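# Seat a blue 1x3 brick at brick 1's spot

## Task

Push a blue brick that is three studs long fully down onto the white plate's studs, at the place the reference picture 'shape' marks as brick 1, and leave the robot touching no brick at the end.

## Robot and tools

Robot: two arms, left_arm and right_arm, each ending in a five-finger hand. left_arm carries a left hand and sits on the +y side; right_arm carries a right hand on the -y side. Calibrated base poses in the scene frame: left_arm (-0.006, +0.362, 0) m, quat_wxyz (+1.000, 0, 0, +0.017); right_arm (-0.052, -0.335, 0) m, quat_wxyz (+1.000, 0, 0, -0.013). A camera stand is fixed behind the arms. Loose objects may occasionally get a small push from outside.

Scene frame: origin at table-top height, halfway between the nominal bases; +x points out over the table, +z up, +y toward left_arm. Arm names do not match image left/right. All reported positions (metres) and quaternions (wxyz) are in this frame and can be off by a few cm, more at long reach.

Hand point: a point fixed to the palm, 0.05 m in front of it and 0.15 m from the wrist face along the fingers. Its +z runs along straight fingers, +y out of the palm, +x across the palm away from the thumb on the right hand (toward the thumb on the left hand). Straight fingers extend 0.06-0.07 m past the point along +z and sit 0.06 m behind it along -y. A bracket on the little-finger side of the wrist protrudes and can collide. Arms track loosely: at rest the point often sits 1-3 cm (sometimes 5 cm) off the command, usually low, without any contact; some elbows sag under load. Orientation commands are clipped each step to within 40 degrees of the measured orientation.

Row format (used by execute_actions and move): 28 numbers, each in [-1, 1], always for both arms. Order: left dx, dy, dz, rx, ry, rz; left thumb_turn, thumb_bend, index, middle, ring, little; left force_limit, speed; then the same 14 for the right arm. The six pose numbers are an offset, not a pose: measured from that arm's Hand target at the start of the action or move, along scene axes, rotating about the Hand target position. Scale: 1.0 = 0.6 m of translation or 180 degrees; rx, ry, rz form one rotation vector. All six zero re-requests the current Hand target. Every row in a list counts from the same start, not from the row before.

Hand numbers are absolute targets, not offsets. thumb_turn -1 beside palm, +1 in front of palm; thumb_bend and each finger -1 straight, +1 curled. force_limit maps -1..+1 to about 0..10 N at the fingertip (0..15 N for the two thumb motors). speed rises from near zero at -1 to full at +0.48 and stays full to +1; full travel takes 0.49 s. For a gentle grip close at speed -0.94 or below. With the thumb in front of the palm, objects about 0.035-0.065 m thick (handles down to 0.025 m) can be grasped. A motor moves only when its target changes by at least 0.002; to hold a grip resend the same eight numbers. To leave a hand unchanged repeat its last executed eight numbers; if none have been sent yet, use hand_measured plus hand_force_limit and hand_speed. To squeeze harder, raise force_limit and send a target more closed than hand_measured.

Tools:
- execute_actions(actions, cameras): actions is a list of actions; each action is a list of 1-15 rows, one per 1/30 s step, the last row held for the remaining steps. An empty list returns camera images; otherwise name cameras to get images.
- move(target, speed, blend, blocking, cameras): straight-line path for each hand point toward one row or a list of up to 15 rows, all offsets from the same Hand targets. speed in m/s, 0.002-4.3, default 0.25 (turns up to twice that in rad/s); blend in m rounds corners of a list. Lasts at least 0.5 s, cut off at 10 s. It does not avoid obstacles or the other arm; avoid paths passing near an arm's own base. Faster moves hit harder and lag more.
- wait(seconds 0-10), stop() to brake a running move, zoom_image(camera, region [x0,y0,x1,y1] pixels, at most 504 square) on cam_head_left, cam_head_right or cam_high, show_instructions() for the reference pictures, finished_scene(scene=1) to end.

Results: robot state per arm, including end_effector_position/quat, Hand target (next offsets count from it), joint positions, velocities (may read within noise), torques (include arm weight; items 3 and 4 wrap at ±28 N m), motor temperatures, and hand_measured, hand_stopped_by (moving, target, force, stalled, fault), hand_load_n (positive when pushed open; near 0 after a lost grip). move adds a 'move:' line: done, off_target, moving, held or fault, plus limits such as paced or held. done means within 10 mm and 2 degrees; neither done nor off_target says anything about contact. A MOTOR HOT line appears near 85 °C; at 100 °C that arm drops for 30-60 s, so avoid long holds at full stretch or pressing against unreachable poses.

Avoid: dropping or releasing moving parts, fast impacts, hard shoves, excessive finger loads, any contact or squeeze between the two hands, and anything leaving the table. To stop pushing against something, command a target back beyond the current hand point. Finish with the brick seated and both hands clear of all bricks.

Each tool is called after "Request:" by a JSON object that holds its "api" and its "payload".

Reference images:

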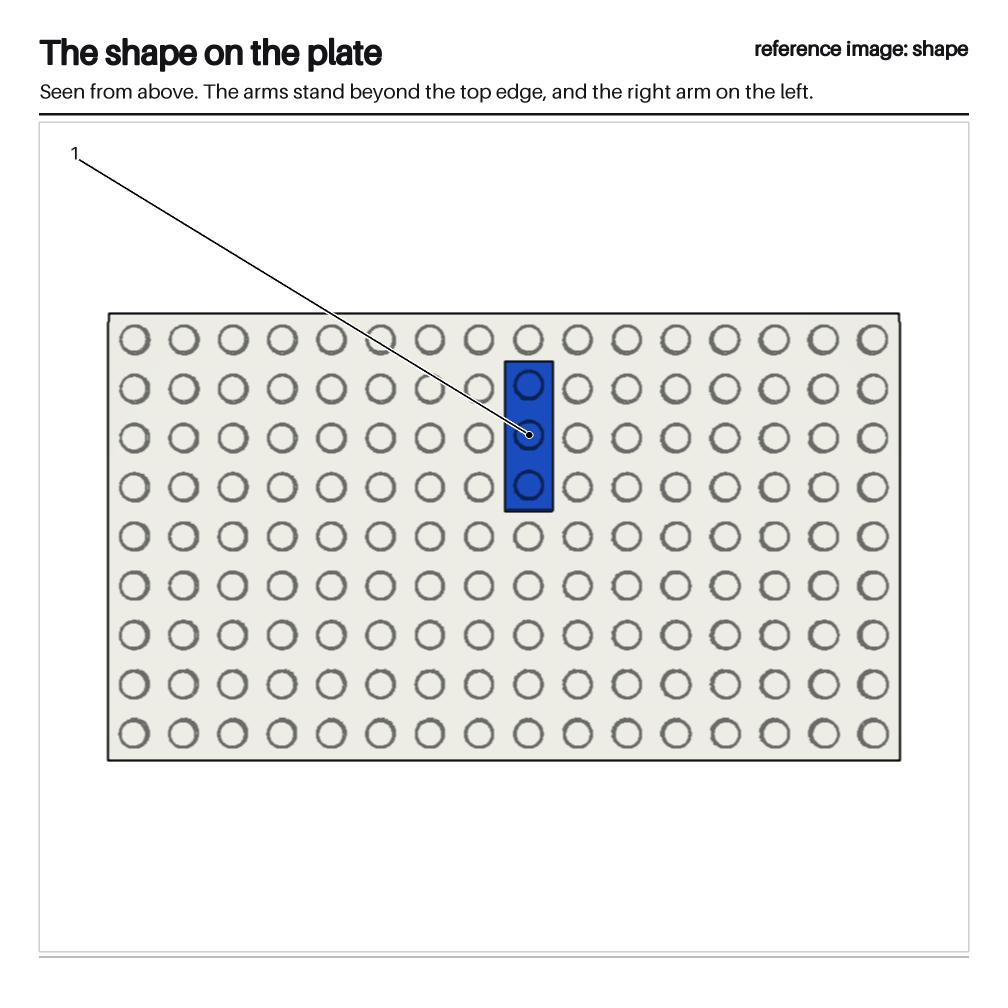

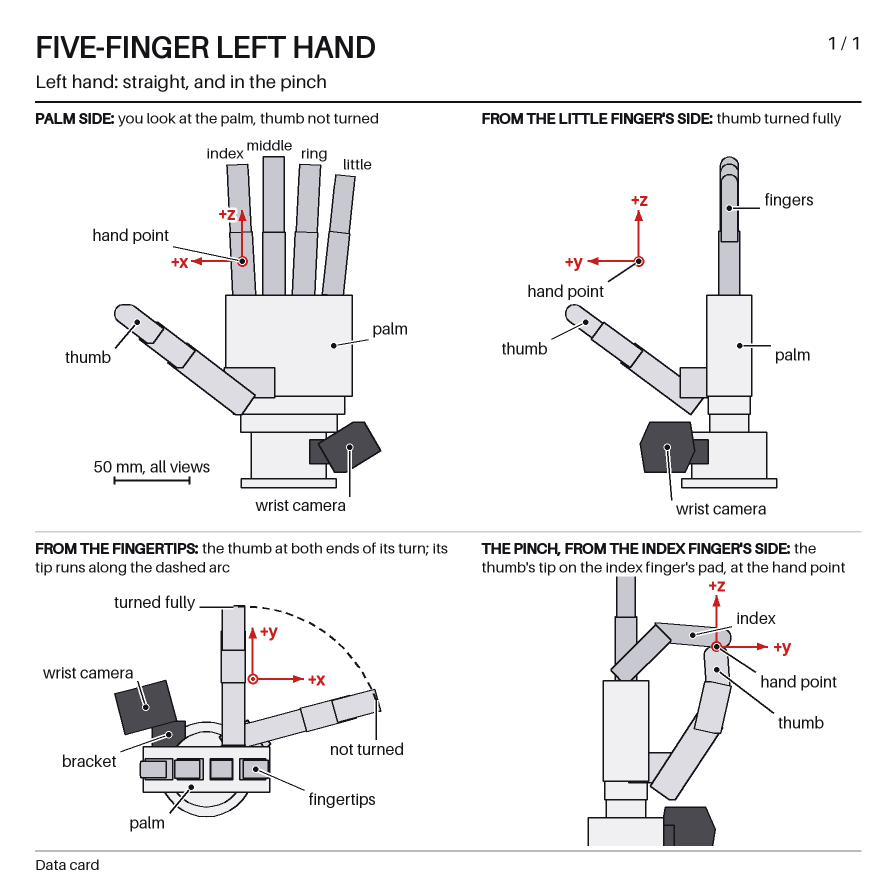

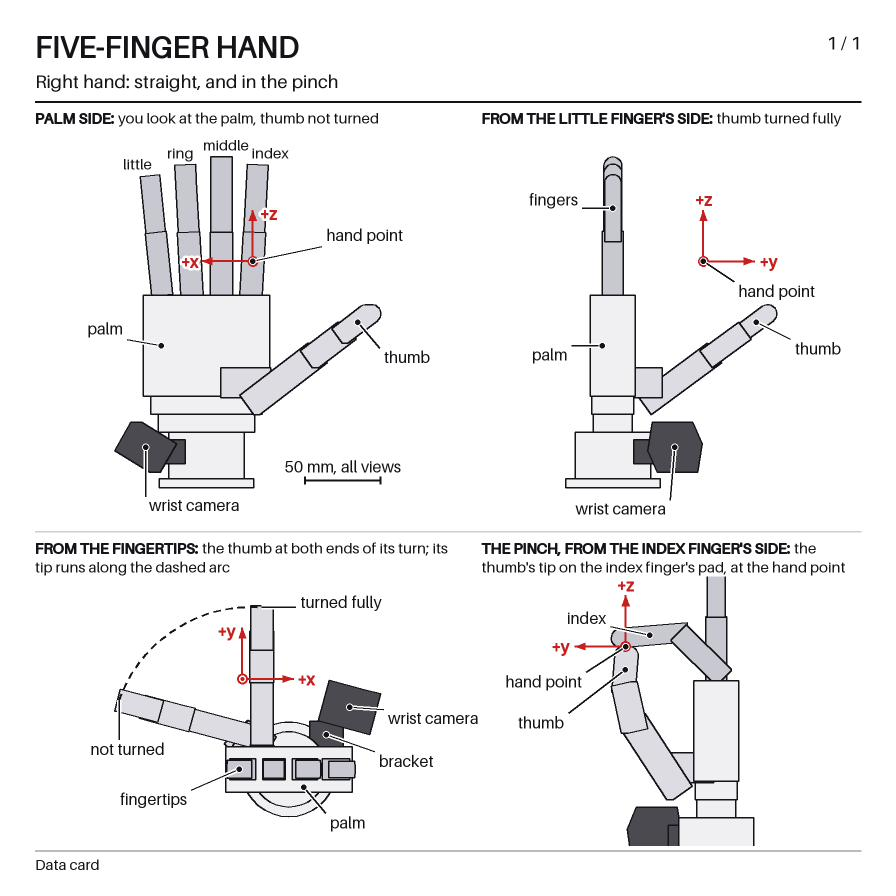

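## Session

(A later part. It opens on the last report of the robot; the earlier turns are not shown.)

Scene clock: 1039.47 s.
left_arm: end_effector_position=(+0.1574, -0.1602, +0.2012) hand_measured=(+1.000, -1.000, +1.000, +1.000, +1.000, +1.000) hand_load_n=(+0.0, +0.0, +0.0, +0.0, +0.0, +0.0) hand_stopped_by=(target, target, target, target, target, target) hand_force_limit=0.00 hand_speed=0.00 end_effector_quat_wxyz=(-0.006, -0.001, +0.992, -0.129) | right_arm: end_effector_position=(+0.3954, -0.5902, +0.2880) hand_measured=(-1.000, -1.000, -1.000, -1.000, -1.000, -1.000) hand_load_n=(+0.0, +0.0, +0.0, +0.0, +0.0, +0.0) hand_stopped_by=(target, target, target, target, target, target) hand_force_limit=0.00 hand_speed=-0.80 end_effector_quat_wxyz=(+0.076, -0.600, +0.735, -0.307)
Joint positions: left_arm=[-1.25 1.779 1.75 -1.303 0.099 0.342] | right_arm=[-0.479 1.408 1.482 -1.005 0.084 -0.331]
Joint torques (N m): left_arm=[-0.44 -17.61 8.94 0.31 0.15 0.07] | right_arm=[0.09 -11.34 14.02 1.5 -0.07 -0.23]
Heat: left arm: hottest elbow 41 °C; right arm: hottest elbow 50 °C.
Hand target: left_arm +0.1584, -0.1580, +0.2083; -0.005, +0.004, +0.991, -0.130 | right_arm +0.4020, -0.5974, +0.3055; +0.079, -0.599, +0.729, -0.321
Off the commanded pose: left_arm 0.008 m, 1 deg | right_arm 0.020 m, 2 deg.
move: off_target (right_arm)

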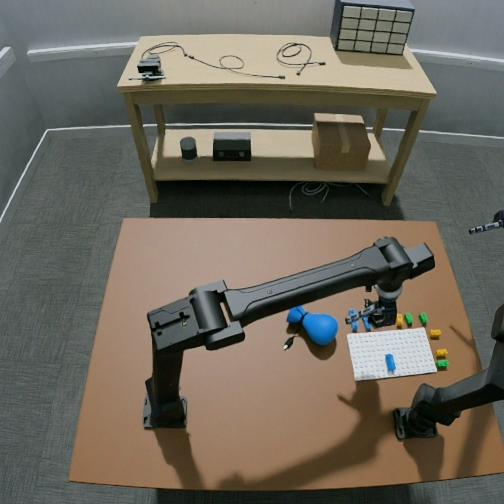

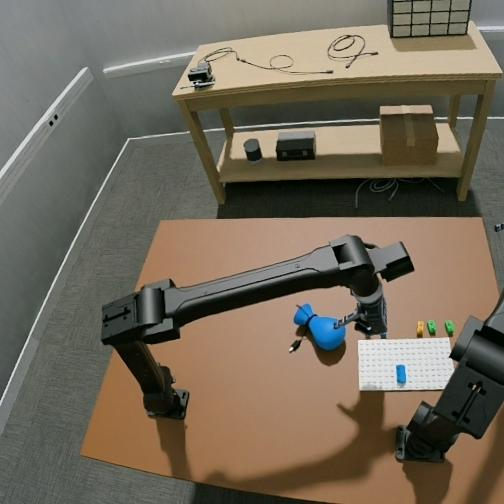

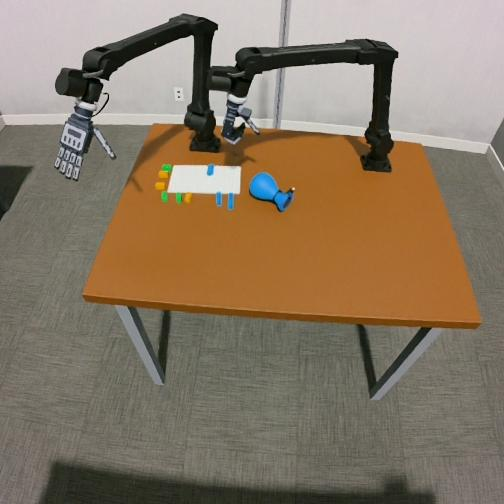

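Request:
{"api": "move", "payload": {"target": [[-0.02,-0.12,-0.08,-0.206,0,0,1,-0.65,-0.05,-0.07,-1,-1,-0.4,0, 0,0,0,0,0,0,-1,-1,-1,-1,-1,-1,0,-0.8],[-0.067,-0.226,-0.247,-0.206,0,0,1,-0.65,-0.05,-0.07,-1,-1,-0.4,0, 0,0,0,0,0,0,-1,-1,-1,-1,-1,-1,0,-0.8]], "speed": 0.15, "blend": [0.03,0], "cameras": ["cam_head_left","cam_head_right","cam_high"]}}

Request:
{"api": "zoom_image", "payload": {"camera": "cam_head_left", "region": [365, 330, 425, 390]}}

Request:
{"api": "zoom_image", "payload": {"camera": "cam_head_right", "region": [375, 340, 435, 400]}}

Request:
{"api": "zoom_image", "payload": {"camera": "cam_high", "region": [185, 145, 235, 185]}}

Scene clock: 1100.20 s.
left_arm: end_effector_position=(+0.1188, -0.2774, +0.0490) hand_measured=(+1.000, -0.650, -0.050, -0.070, -1.000, -1.000) hand_load_n=(+0.0, +0.0, +0.0, +0.0, +0.0, +0.0) hand_stopped_by=(target, target, target, target, target, target) hand_force_limit=-0.40 hand_speed=0.00 end_effector_quat_wxyz=(-0.006, +0.006, +0.907, -0.422) | right_arm: end_effector_position=(+0.3954, -0.5902, +0.2880) hand_measured=(-1.000, -1.000, -1.000, -1.000, -1.000, -1.000) hand_load_n=(+0.0, -0.5, +0.0, +0.0, +0.0, +0.0) hand_stopped_by=(target, target, target, target, target, target) hand_force_limit=0.00 hand_speed=-0.80 end_effector_quat_wxyz=(+0.076, -0.600, +0.735, -0.307)
Joint positions: left_arm=[-1.315 1.817 1.228 -0.136 0.237 0.197] | right_arm=[-0.479 1.408 1.482 -1.005 0.084 -0.331]
Joint torques (N m): left_arm=[-1.44 -16.21 9.7 2.74 0.06 -0.19] | right_arm=[0.26 -11.34 14.08 1.54 -0.06 -0.25]
Heat: left arm: hottest elbow 43 °C; right arm: hottest elbow 51 °C.
Hand target: left_arm +0.1181, -0.2934, +0.0600; -0.004, +0.006, +0.899, -0.439 | right_arm +0.4020, -0.5974, +0.3055; +0.079, -0.599, +0.729, -0.321
Off the commanded pose: left_arm 0.020 m, 2 deg | right_arm 0.020 m, 2 deg.
move: off_target (left_arm, right_arm)

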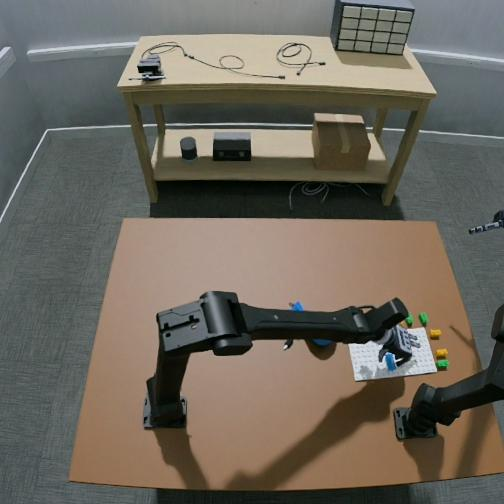

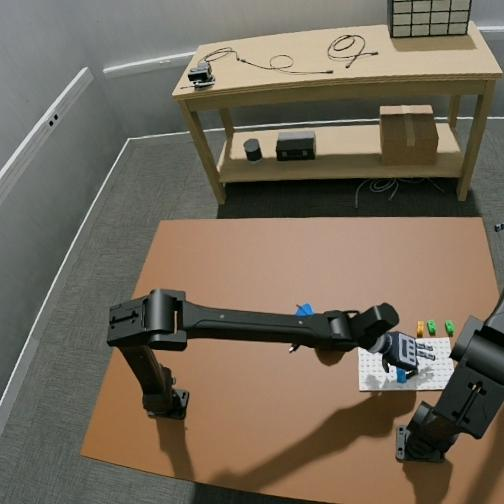

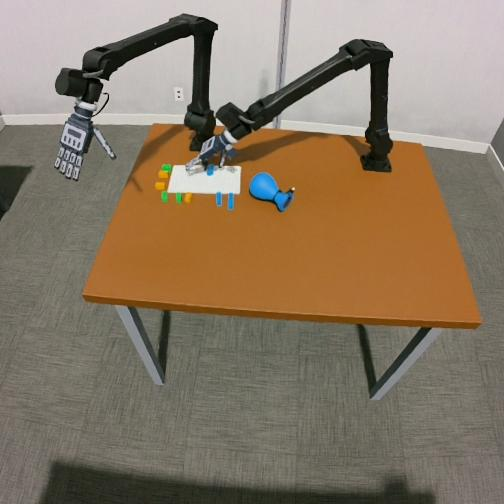

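Scaled by 8.400.

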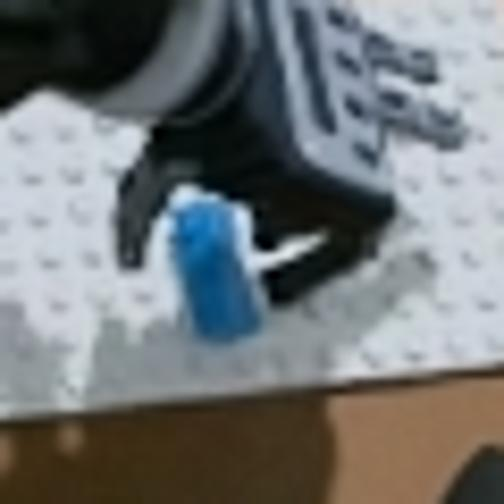

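Scaled by 8.400.

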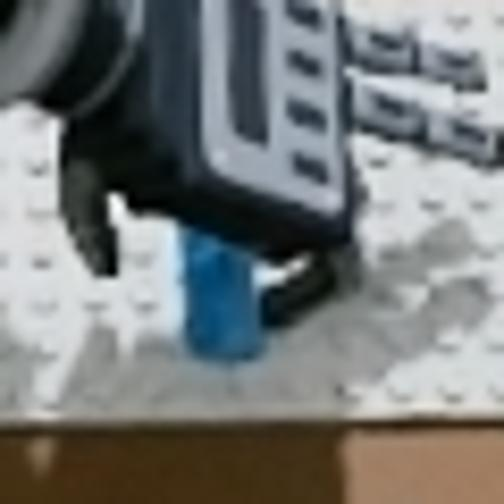

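Scaled by 10.080.

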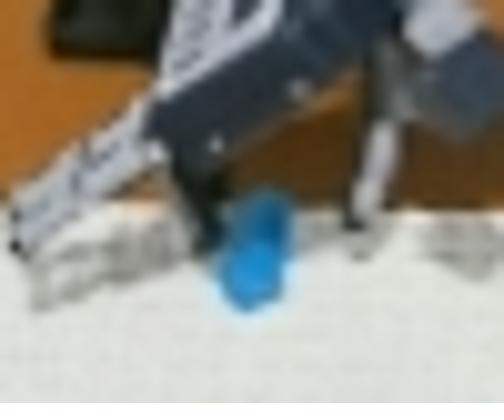

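Request:
{"api": "move", "payload": {"target": [0.003,-0.012,-0.017,0,0,0,1,-0.65,-0.05,-0.07,-1,-1,-0.4,0, 0,0,0,0,0,0,-1,-1,-1,-1,-1,-1,0,-0.8], "speed": 0.06}}

Scene clock: 1108.50 s.
left_arm: end_effector_position=(+0.1194, -0.2791, +0.0368) hand_measured=(+1.000, -0.650, -0.050, -0.070, -1.000, -1.000) hand_load_n=(+0.0, +0.0, +0.0, +0.0, -0.5, +0.0) hand_stopped_by=(target, target, target, target, target, target) hand_force_limit=-0.40 hand_speed=0.00 end_effector_quat_wxyz=(-0.007, +0.005, +0.908, -0.419) | right_arm: end_effector_position=(+0.3954, -0.5902, +0.2880) hand_measured=(-1.000, -1.000, -1.000, -1.000, -1.000, -1.000) hand_load_n=(+0.0, +0.0, +0.0, +0.0, +0.0, +0.0) hand_stopped_by=(target, target, target, target, target, target) hand_force_limit=0.00 hand_speed=-0.80 end_effector_quat_wxyz=(+0.076, -0.600, +0.735, -0.307)
Joint positions: left_arm=[-1.315 1.84 1.228 -0.118 0.236 0.196] | right_arm=[-0.479 1.408 1.482 -1.005 0.084 -0.331]
Joint torques (N m): left_arm=[-1.44 -15.85 10.56 2.67 0.07 -0.16] | right_arm=[0.03 -11.28 14.08 1.52 -0.11 -0.24]
Heat: left arm: hottest elbow 43 °C; right arm: hottest elbow 51 °C.
Hand target: left_arm +0.1199, -0.3007, +0.0498; -0.004, +0.006, +0.898, -0.439 | right_arm +0.4020, -0.5974, +0.3055; +0.079, -0.599, +0.729, -0.321
Off the commanded pose: left_arm 0.025 m, 3 deg | right_arm 0.020 m, 2 deg.
move: off_target (left_arm, right_arm)

Request:
{"api": "move", "payload": {"target": [[0.0385,-0.0155,0.1,0,0,0,1,-0.65,-0.05,-0.07,-1,-1,-0.4,0, 0,0,0,0,0,0,-1,-1,-1,-1,-1,-1,0,-0.8],[-0.0065,0.0112,-0.03,0,0,0,1,-0.65,-0.05,-0.07,-1,-1,-0.4,0, 0,0,0,0,0,0,-1,-1,-1,-1,-1,-1,0,-0.8]], "speed": 0.1, "cameras": ["cam_head_left","cam_head_right","cam_high"]}}

Request:
{"api": "zoom_image", "payload": {"camera": "cam_head_left", "region": [365, 335, 415, 385]}}

Request:
{"api": "zoom_image", "payload": {"camera": "cam_head_right", "region": [375, 345, 425, 395]}}

Request:
{"api": "zoom_image", "payload": {"camera": "cam_high", "region": [185, 145, 235, 185]}}

Scene clock: 1120.03 s.
left_arm: end_effector_position=(+0.1215, -0.2886, +0.0347) hand_measured=(+1.000, -0.650, -0.050, -0.070, -1.000, -1.000) hand_load_n=(+0.0, +0.0, +0.0, +0.0, +0.0, +0.0) hand_stopped_by=(target, target, target, target, target, target) hand_force_limit=-0.40 hand_speed=0.00 end_effector_quat_wxyz=(-0.002, +0.007, +0.901, -0.434) | right_arm: end_effector_position=(+0.3954, -0.5902, +0.2880) hand_measured=(-1.000, -1.000, -1.000, -1.000, -1.000, -1.000) hand_load_n=(+0.0, +0.0, +0.0, +0.0, +0.0, +0.0) hand_stopped_by=(target, target, target, target, target, target) hand_force_limit=0.00 hand_speed=-0.80 end_effector_quat_wxyz=(+0.076, -0.600, +0.735, -0.307)
Joint positions: left_arm=[-1.316 1.856 1.229 -0.068 0.234 0.194] | right_arm=[-0.479 1.408 1.482 -1.005 0.084 -0.331]
Joint torques (N m): left_arm=[-1.61 -16.26 7.83 2.82 0.05 -0.16] | right_arm=[-0.38 -11.11 14.04 1.48 -0.11 -0.25]
Heat: left arm: hottest elbow 44 °C; right arm: hottest elbow 51 °C.
Hand target: left_arm +0.1160, -0.2941, +0.0319; -0.004, +0.006, +0.898, -0.439 | right_arm +0.4020, -0.5974, +0.3055; +0.079, -0.599, +0.729, -0.321
Off the commanded pose: left_arm 0.008 m, 1 deg | right_arm 0.020 m, 2 deg.
move: off_target (right_arm)

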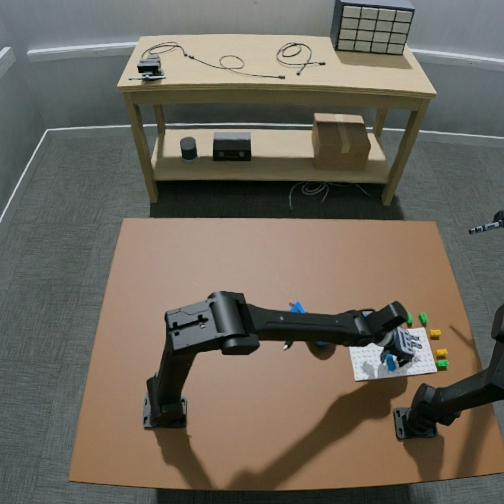

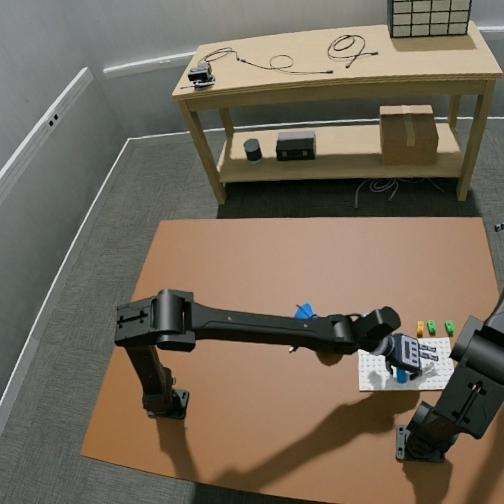

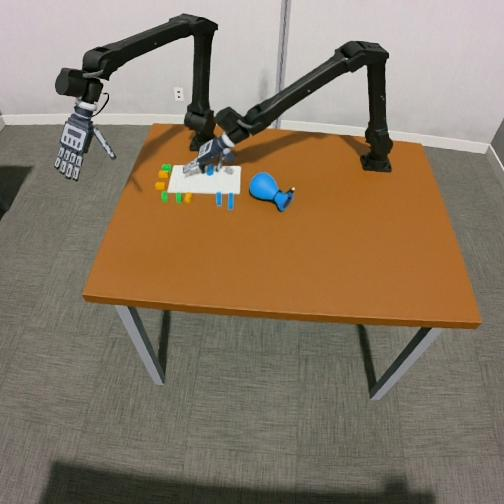

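Scaled by 10.080.

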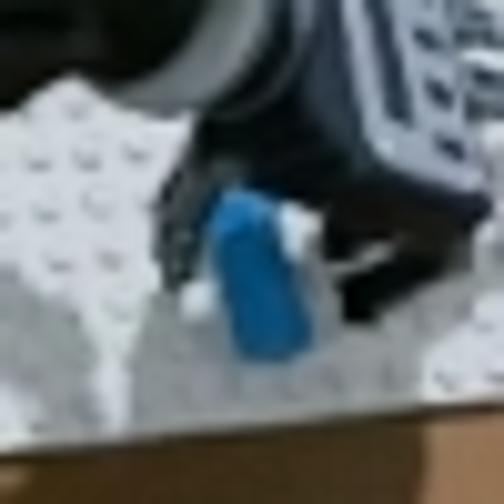

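Scaled by 10.080.

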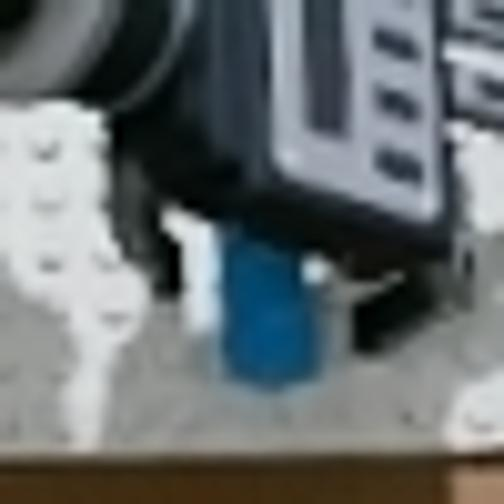

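Scaled by 10.080.

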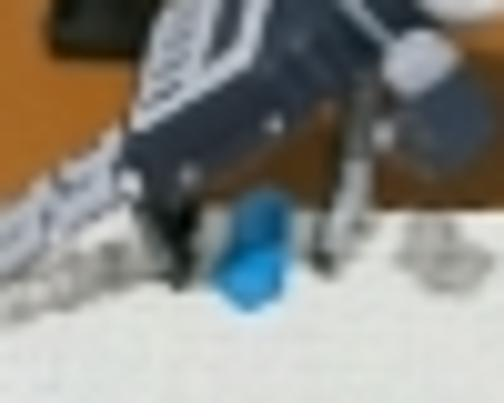

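Request:
{"api": "move", "payload": {"target": [0,0,-0.009,0,0,0,1,-0.65,-0.05,-0.07,-1,-1,-0.4,0, 0,0,0,0,0,0,-1,-1,-1,-1,-1,-1,0,-0.8], "speed": 0.05}}

Request:
{"api": "execute_actions", "payload": {"actions": [[[0,0,0,0,0,0,1,-0.2,0.3,0.3,-1,-1,-0.3,-0.92,0,0,0,0,0,0,-1,-1,-1,-1,-1,-1,0,-0.8]]], "cameras": ["cam_head_left","cam_head_right","cam_high"]}}

Request:
{"api": "zoom_image", "payload": {"camera": "cam_head_left", "region": [365, 335, 415, 385]}}

Request:
{"api": "zoom_image", "payload": {"camera": "cam_head_right", "region": [375, 345, 425, 395]}}

Request:
{"api": "zoom_image", "payload": {"camera": "cam_high", "region": [185, 145, 235, 185]}}

Scene clock: 1128.03 s.
left_arm: end_effector_position=(+0.1223, -0.2908, +0.0344) hand_measured=(+1.000, -0.650, -0.050, -0.070, -1.000, -1.000) hand_load_n=(+0.0, +0.0, +0.0, +0.0, +0.0, +0.0) hand_stopped_by=(target, target, target, target, target, target) hand_force_limit=-0.40 hand_speed=0.00 end_effector_quat_wxyz=(+0.000, +0.007, +0.899, -0.438) | right_arm: end_effector_position=(+0.3954, -0.5902, +0.2880) hand_measured=(-1.000, -1.000, -1.000, -1.000, -1.000, -1.000) hand_load_n=(+0.0, +0.0, +0.0, +0.0, +0.0, +0.0) hand_stopped_by=(target, target, target, target, target, target) hand_force_limit=0.00 hand_speed=-0.80 end_effector_quat_wxyz=(+0.076, -0.600, +0.735, -0.307)
Joint positions: left_arm=[-1.316 1.86 1.229 -0.056 0.233 0.194] | right_arm=[-0.479 1.408 1.482 -1.005 0.084 -0.331]
Joint torques (N m): left_arm=[-1.67 -16.03 7.5 2.8 0.05 -0.16] | right_arm=[-0.21 -11.28 14.08 1.61 -0.11 -0.26]
Heat: left arm: hottest elbow 43 °C; right arm: hottest elbow 51 °C.
Hand target: left_arm +0.1160, -0.2940, +0.0264; -0.003, +0.006, +0.898, -0.439 | right_arm +0.4020, -0.5974, +0.3055; +0.079, -0.599, +0.729, -0.321
Off the commanded pose: left_arm 0.011 m, 0 deg | right_arm 0.020 m, 2 deg.
move: off_target (left_arm, right_arm)

Scene clock: 1129.87 s.
left_arm: end_effector_position=(+0.1225, -0.2921, +0.0354) hand_measured=(+1.000, -0.510, +0.300, +0.206, -1.000, -1.000) hand_load_n=(+0.5, +4.5, +0.0, +3.0, +0.0, +0.0) hand_stopped_by=(target, force, target, force, target, target) hand_force_limit=-0.30 hand_speed=-0.92 end_effector_quat_wxyz=(+0.000, +0.006, +0.898, -0.440) | right_arm: end_effector_position=(+0.3954, -0.5902, +0.2880) hand_measured=(-1.000, -1.000, -1.000, -1.000, -1.000, -1.000) hand_load_n=(+0.0, +0.0, +0.0, +0.0, +0.0, +0.0) hand_stopped_by=(target, target, target, target, target, target) hand_force_limit=0.00 hand_speed=-0.80 end_effector_quat_wxyz=(+0.076, -0.600, +0.735, -0.307)
Joint positions: left_arm=[-1.316 1.86 1.229 -0.05 0.233 0.192] | right_arm=[-0.479 1.408 1.482 -1.005 0.084 -0.331]
Joint torques (N m): left_arm=[-1.61 -15.85 7.51 2.55 0.05 -0.14] | right_arm=[0.15 -11.63 14.05 1.73 -0.11 -0.21]
Heat: left arm: hottest elbow 43 °C; right arm: hottest elbow 51 °C.
Hand target: left_arm +0.1160, -0.2941, +0.0265; -0.004, +0.006, +0.898, -0.439 | right_arm +0.4020, -0.5974, +0.3055; +0.079, -0.599, +0.729, -0.321
Off the commanded pose: left_arm 0.011 m, 0 deg | right_arm 0.020 m, 2 deg.

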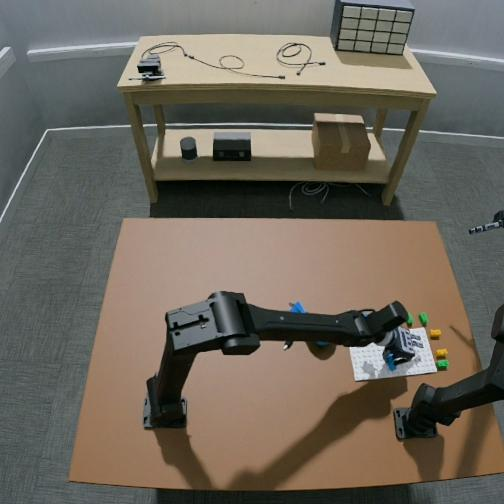

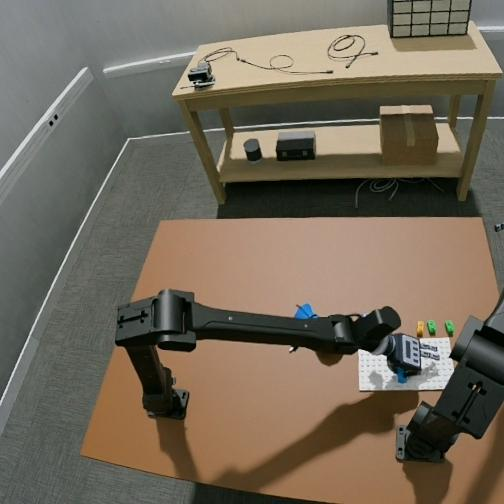

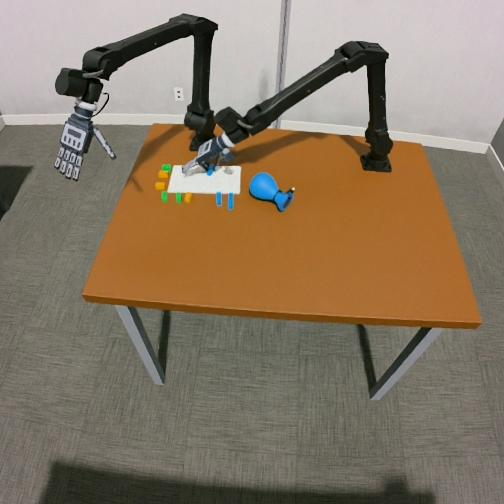

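Scaled by 10.080.

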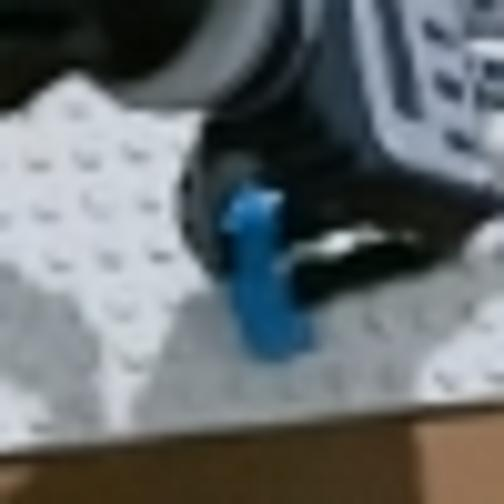

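Scaled by 10.080.

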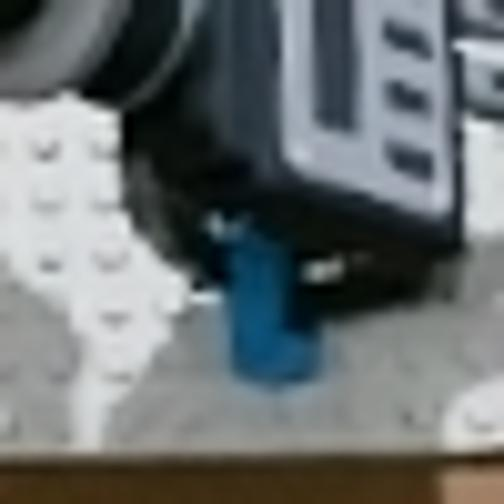

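Scaled by 10.080.

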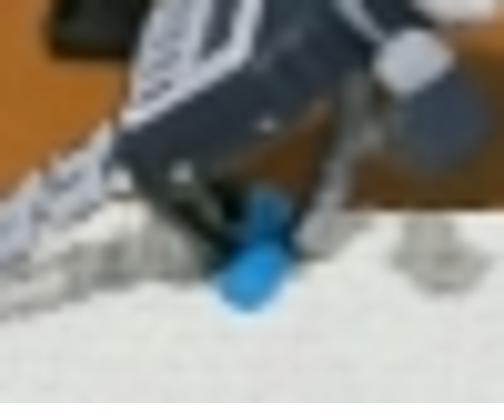

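Request:
{"api": "move", "payload": {"target": [0.005,-0.01,0.1,0,0,0,1,-0.2,0.3,0.3,-1,-1,-0.3,-0.92, 0,0,0,0,0,0,-1,-1,-1,-1,-1,-1,0,-0.8], "speed": 0.08, "cameras": ["cam_head_left","cam_head_right","cam_high"]}}

Request:
{"api": "zoom_image", "payload": {"camera": "cam_head_left", "region": [365, 335, 415, 385]}}

Request:
{"api": "zoom_image", "payload": {"camera": "cam_head_right", "region": [375, 345, 425, 395]}}

Request:
{"api": "zoom_image", "payload": {"camera": "cam_high", "region": [185, 145, 235, 185]}}

Scene clock: 1138.33 s.
left_arm: end_effector_position=(+0.1177, -0.2760, +0.0491) hand_measured=(+1.000, -0.510, +0.300, +0.206, -1.000, -1.000) hand_load_n=(+0.0, +0.0, +0.0, +0.0, +0.0, +0.0) hand_stopped_by=(target, force, target, force, target, target) hand_force_limit=-0.30 hand_speed=-0.92 end_effector_quat_wxyz=(-0.009, +0.002, +0.911, -0.412) | right_arm: end_effector_position=(+0.3954, -0.5902, +0.2880) hand_measured=(-1.000, -1.000, -1.000, -1.000, -1.000, -1.000) hand_load_n=(+0.0, +0.0, +0.0, -0.5, +0.0, +0.0) hand_stopped_by=(target, target, target, target, target, target) hand_force_limit=0.00 hand_speed=-0.80 end_effector_quat_wxyz=(+0.076, -0.600, +0.735, -0.307)
Joint positions: left_arm=[-1.316 1.819 1.241 -0.169 0.233 0.192] | right_arm=[-0.479 1.408 1.482 -1.005 0.084 -0.331]
Joint torques (N m): left_arm=[-1.79 -18.61 12 1.13 0.14 -0.13] | right_arm=[0.38 -10.64 14.11 1.48 -0.11 -0.23]
Heat: left arm: hottest elbow 43 °C; right arm: hottest elbow 51 °C.
Hand target: left_arm +0.1190, -0.3000, +0.0865; -0.004, +0.006, +0.898, -0.439 | right_arm +0.4020, -0.5974, +0.3055; +0.079, -0.599, +0.729, -0.321
Off the commanded pose: left_arm 0.045 m, 4 deg | right_arm 0.020 m, 2 deg.
move: off_target (left_arm, right_arm)

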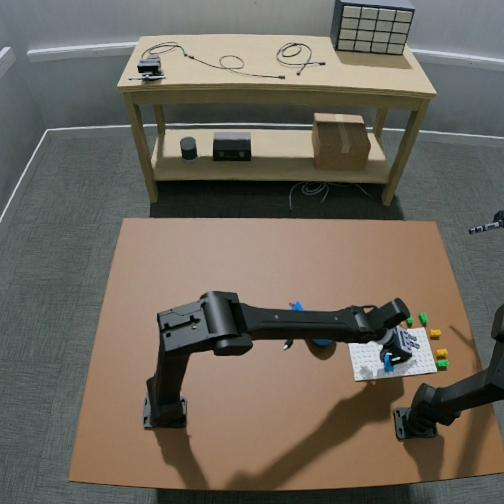

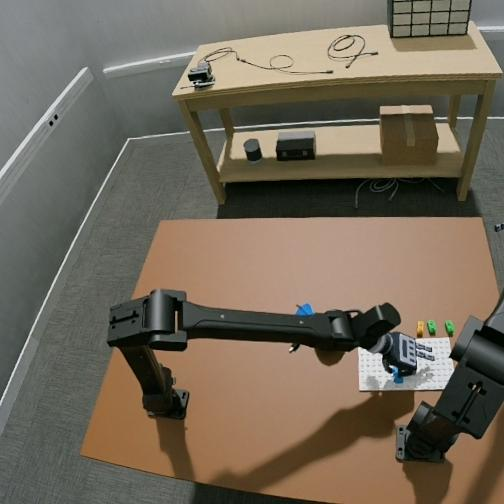

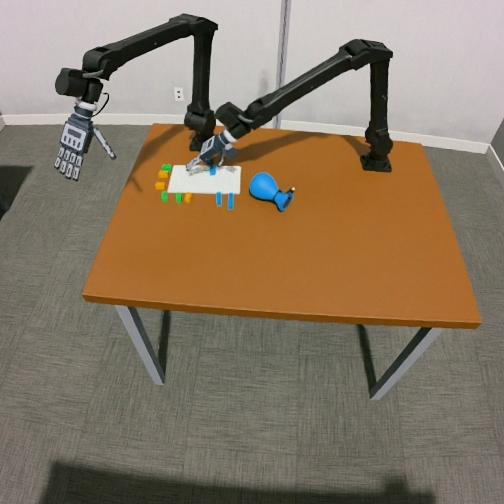

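Scaled by 10.080.

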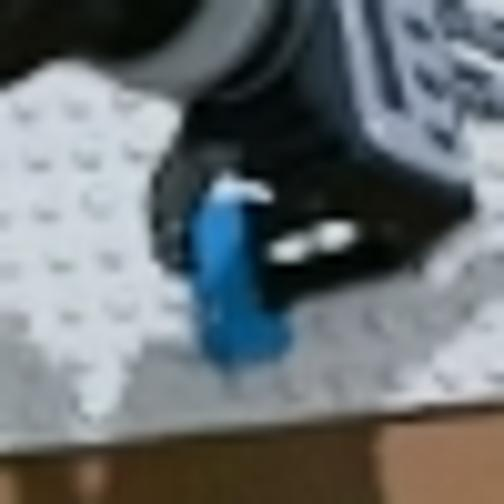

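Scaled by 10.080.

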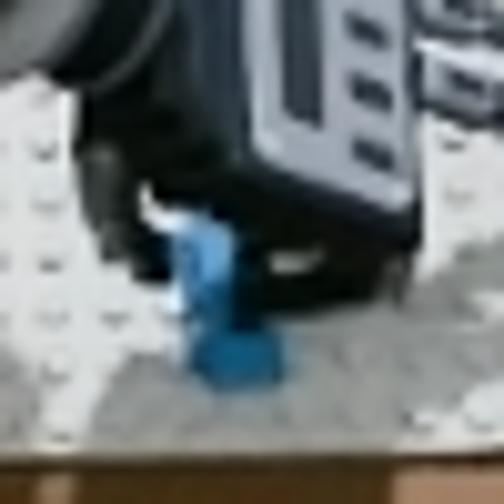

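Scaled by 10.080.

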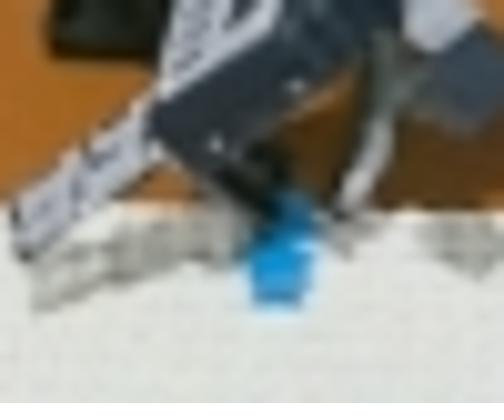

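Request:
{"api": "move", "payload": {"target": [0.02,0.0,0.06,0,0,0,1,-0.65,0,0,-1,-1,-0.3,-0.6, 0,0,0,0,0,0,-1,-1,-1,-1,-1,-1,0,-0.8], "speed": 0.08, "cameras": ["cam_head_left","cam_head_right","cam_high"]}}

Request:
{"api": "zoom_image", "payload": {"camera": "cam_head_left", "region": [365, 335, 415, 385]}}

Request:
{"api": "zoom_image", "payload": {"camera": "cam_head_right", "region": [375, 345, 425, 395]}}

Request:
{"api": "zoom_image", "payload": {"camera": "cam_high", "region": [185, 145, 235, 185]}}

Scene clock: 1146.37 s.
left_arm: end_effector_position=(+0.1173, -0.2814, +0.0884) hand_measured=(+1.000, -0.650, +0.000, +0.000, -1.000, -1.000) hand_load_n=(+0.0, +0.0, +0.0, +0.0, +0.0, +0.0) hand_stopped_by=(target, target, target, target, target, target) hand_force_limit=-0.30 hand_speed=-0.60 end_effector_quat_wxyz=(-0.013, +0.005, +0.910, -0.414) | right_arm: end_effector_position=(+0.3954, -0.5902, +0.2880) hand_measured=(-1.000, -1.000, -1.000, -1.000, -1.000, -1.000) hand_load_n=(+0.0, +0.0, +0.0, +0.0, +0.0, +0.0) hand_stopped_by=(target, target, target, target, target, target) hand_force_limit=0.00 hand_speed=-0.80 end_effector_quat_wxyz=(+0.076, -0.600, +0.735, -0.307)
Joint positions: left_arm=[-1.316 1.779 1.3 -0.264 0.245 0.192] | right_arm=[-0.479 1.408 1.482 -1.005 0.084 -0.331]
Joint torques (N m): left_arm=[0.32 -17.9 12.4 1.22 0.25 -0.01] | right_arm=[0.44 -11.16 14.04 1.52 -0.1 -0.22]
Heat: left arm: hottest elbow 42 °C; right arm: hottest elbow 51 °C.
Hand target: left_arm +0.1311, -0.3000, +0.1226; -0.004, +0.006, +0.898, -0.439 | right_arm +0.4020, -0.5974, +0.3055; +0.079, -0.599, +0.729, -0.321
Off the commanded pose: left_arm 0.041 m, 3 deg | right_arm 0.020 m, 2 deg.
move: off_target (left_arm, right_arm)

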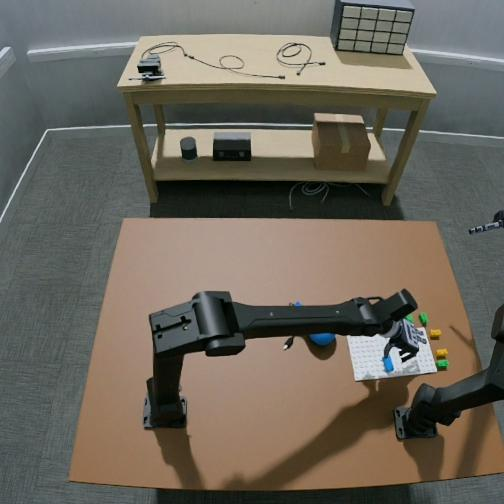

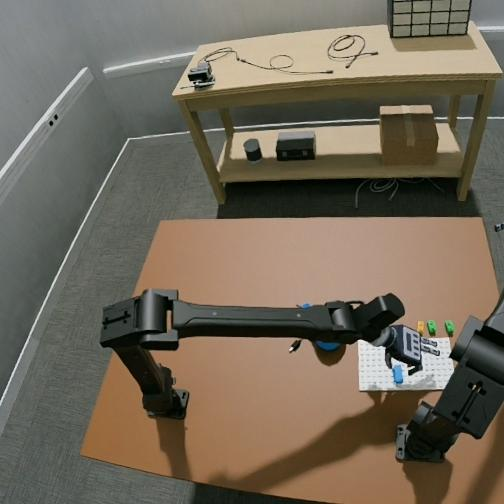

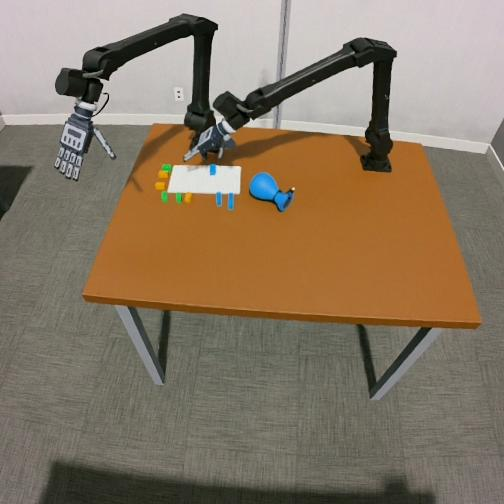

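Scaled by 10.080.

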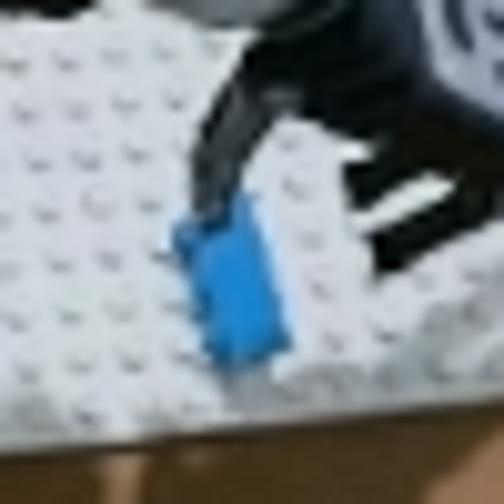

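Scaled by 10.080.

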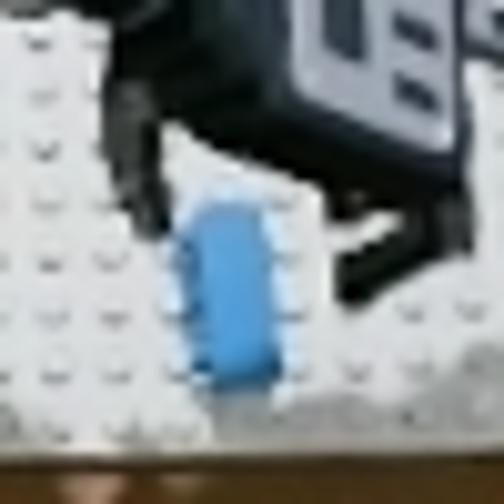

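Scaled by 10.080.

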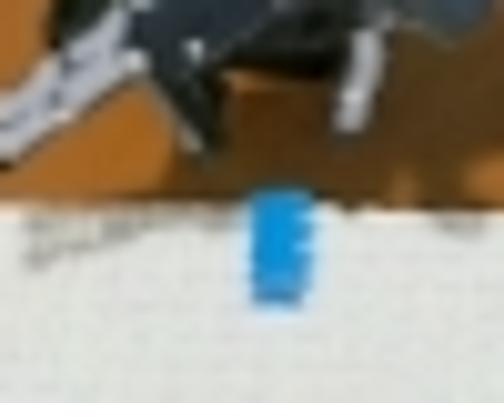

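Request:
{"api": "move", "payload": {"target": [[0.01,-0.015,0,0.005,0,0,1,-0.65,0.1,0.12,-1,-1,0.2,0, 0,0,0,0,0,0,-1,-1,-1,-1,-1,-1,0,-0.8],[-0.032,0.0145,-0.158,0.005,0,0,1,-0.65,0.1,0.12,-1,-1,0.2,0, 0,0,0,0,0,0,-1,-1,-1,-1,-1,-1,0,-0.8]], "speed": 0.1, "cameras": ["cam_head_left","cam_head_right","cam_high"]}}

Request:
{"api": "zoom_image", "payload": {"camera": "cam_head_left", "region": [365, 335, 415, 385]}}

Request:
{"api": "zoom_image", "payload": {"camera": "cam_head_right", "region": [375, 345, 425, 395]}}

Request:
{"api": "zoom_image", "payload": {"camera": "cam_high", "region": [185, 145, 235, 185]}}

Scene clock: 1242.83 s.
left_arm: end_effector_position=(+0.1181, -0.2862, +0.0317) hand_measured=(+1.000, -0.650, +0.100, +0.120, -1.000, -1.000) hand_load_n=(+0.0, +0.0, +0.0, +0.0, +0.0, +0.0) hand_stopped_by=(target, target, target, target, target, target) hand_force_limit=0.20 hand_speed=0.00 end_effector_quat_wxyz=(-0.001, +0.006, +0.904, -0.428) | right_arm: end_effector_position=(+0.3954, -0.5902, +0.2880) hand_measured=(-1.000, -1.000, -1.000, -1.000, -1.000, -1.000) hand_load_n=(+0.0, +0.0, +0.0, +0.0, +0.0, +0.0) hand_stopped_by=(target, target, target, target, target, target) hand_force_limit=0.00 hand_speed=-0.80 end_effector_quat_wxyz=(+0.076, -0.600, +0.735, -0.307)
Joint positions: left_arm=[-1.322 1.856 1.226 -0.079 0.225 0.192] | right_arm=[-0.479 1.408 1.482 -1.005 0.084 -0.331]
Joint torques (N m): left_arm=[-1.73 -16.15 7.75 2.81 0.05 -0.15] | right_arm=[-0.26 -10.99 14.05 1.5 -0.12 -0.21]
Motor temperatures (°C): left_arm=[29 35 51 28 26 27] | right_arm=[27 33 51 27 28 27]
Heat: left arm: hottest elbow 51 °C; right arm: hottest elbow 51 °C.
Hand target: left_arm +0.1118, -0.2913, +0.0277; -0.004, +0.006, +0.902, -0.432 | right_arm +0.4020, -0.5974, +0.3055; +0.079, -0.599, +0.729, -0.321
Off the commanded pose: left_arm 0.009 m, 1 deg | right_arm 0.020 m, 2 deg.
move: off_target (right_arm)

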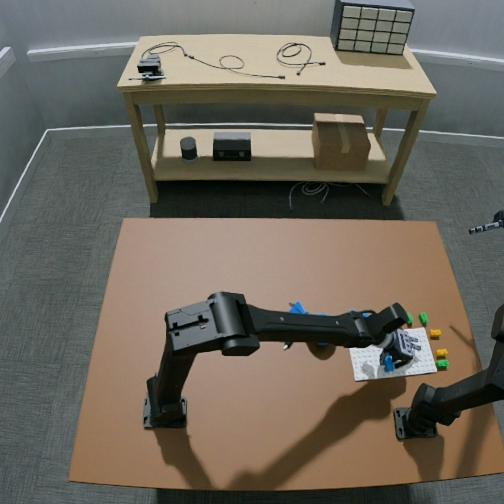

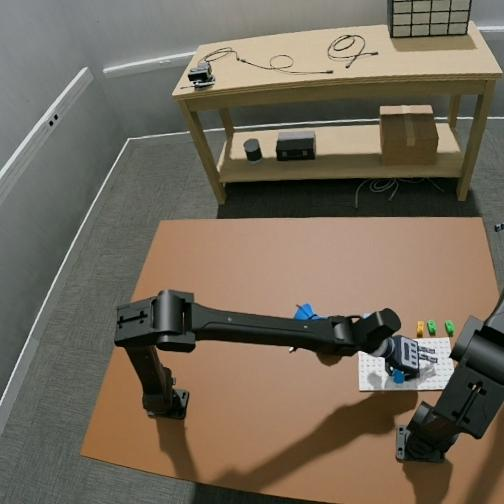

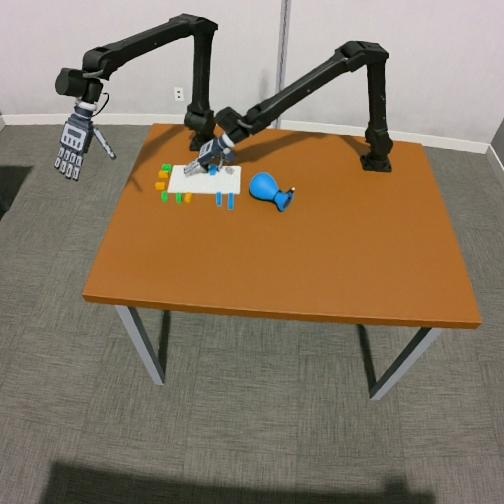

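Scaled by 10.080.

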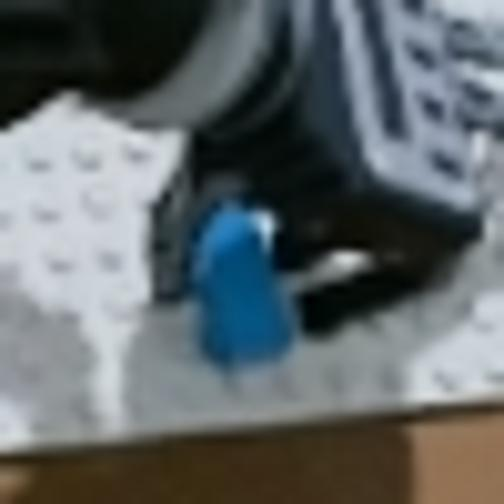

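Scaled by 10.080.

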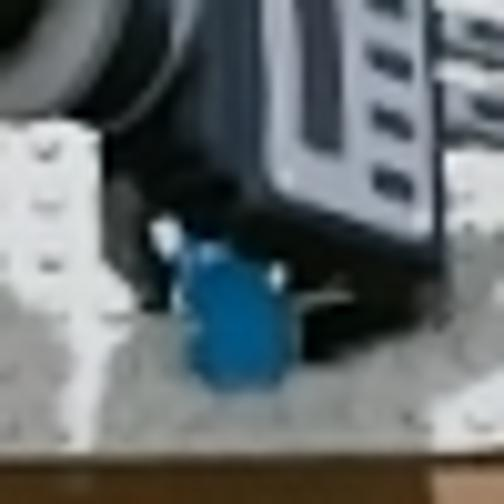

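Scaled by 10.080.

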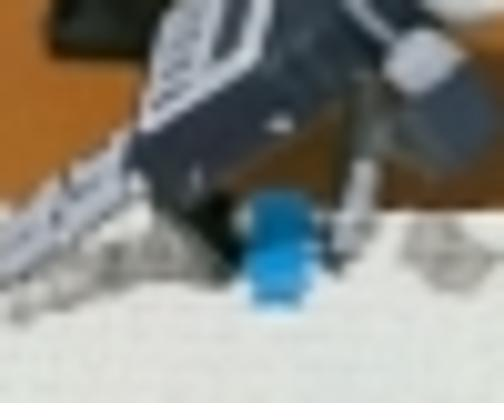

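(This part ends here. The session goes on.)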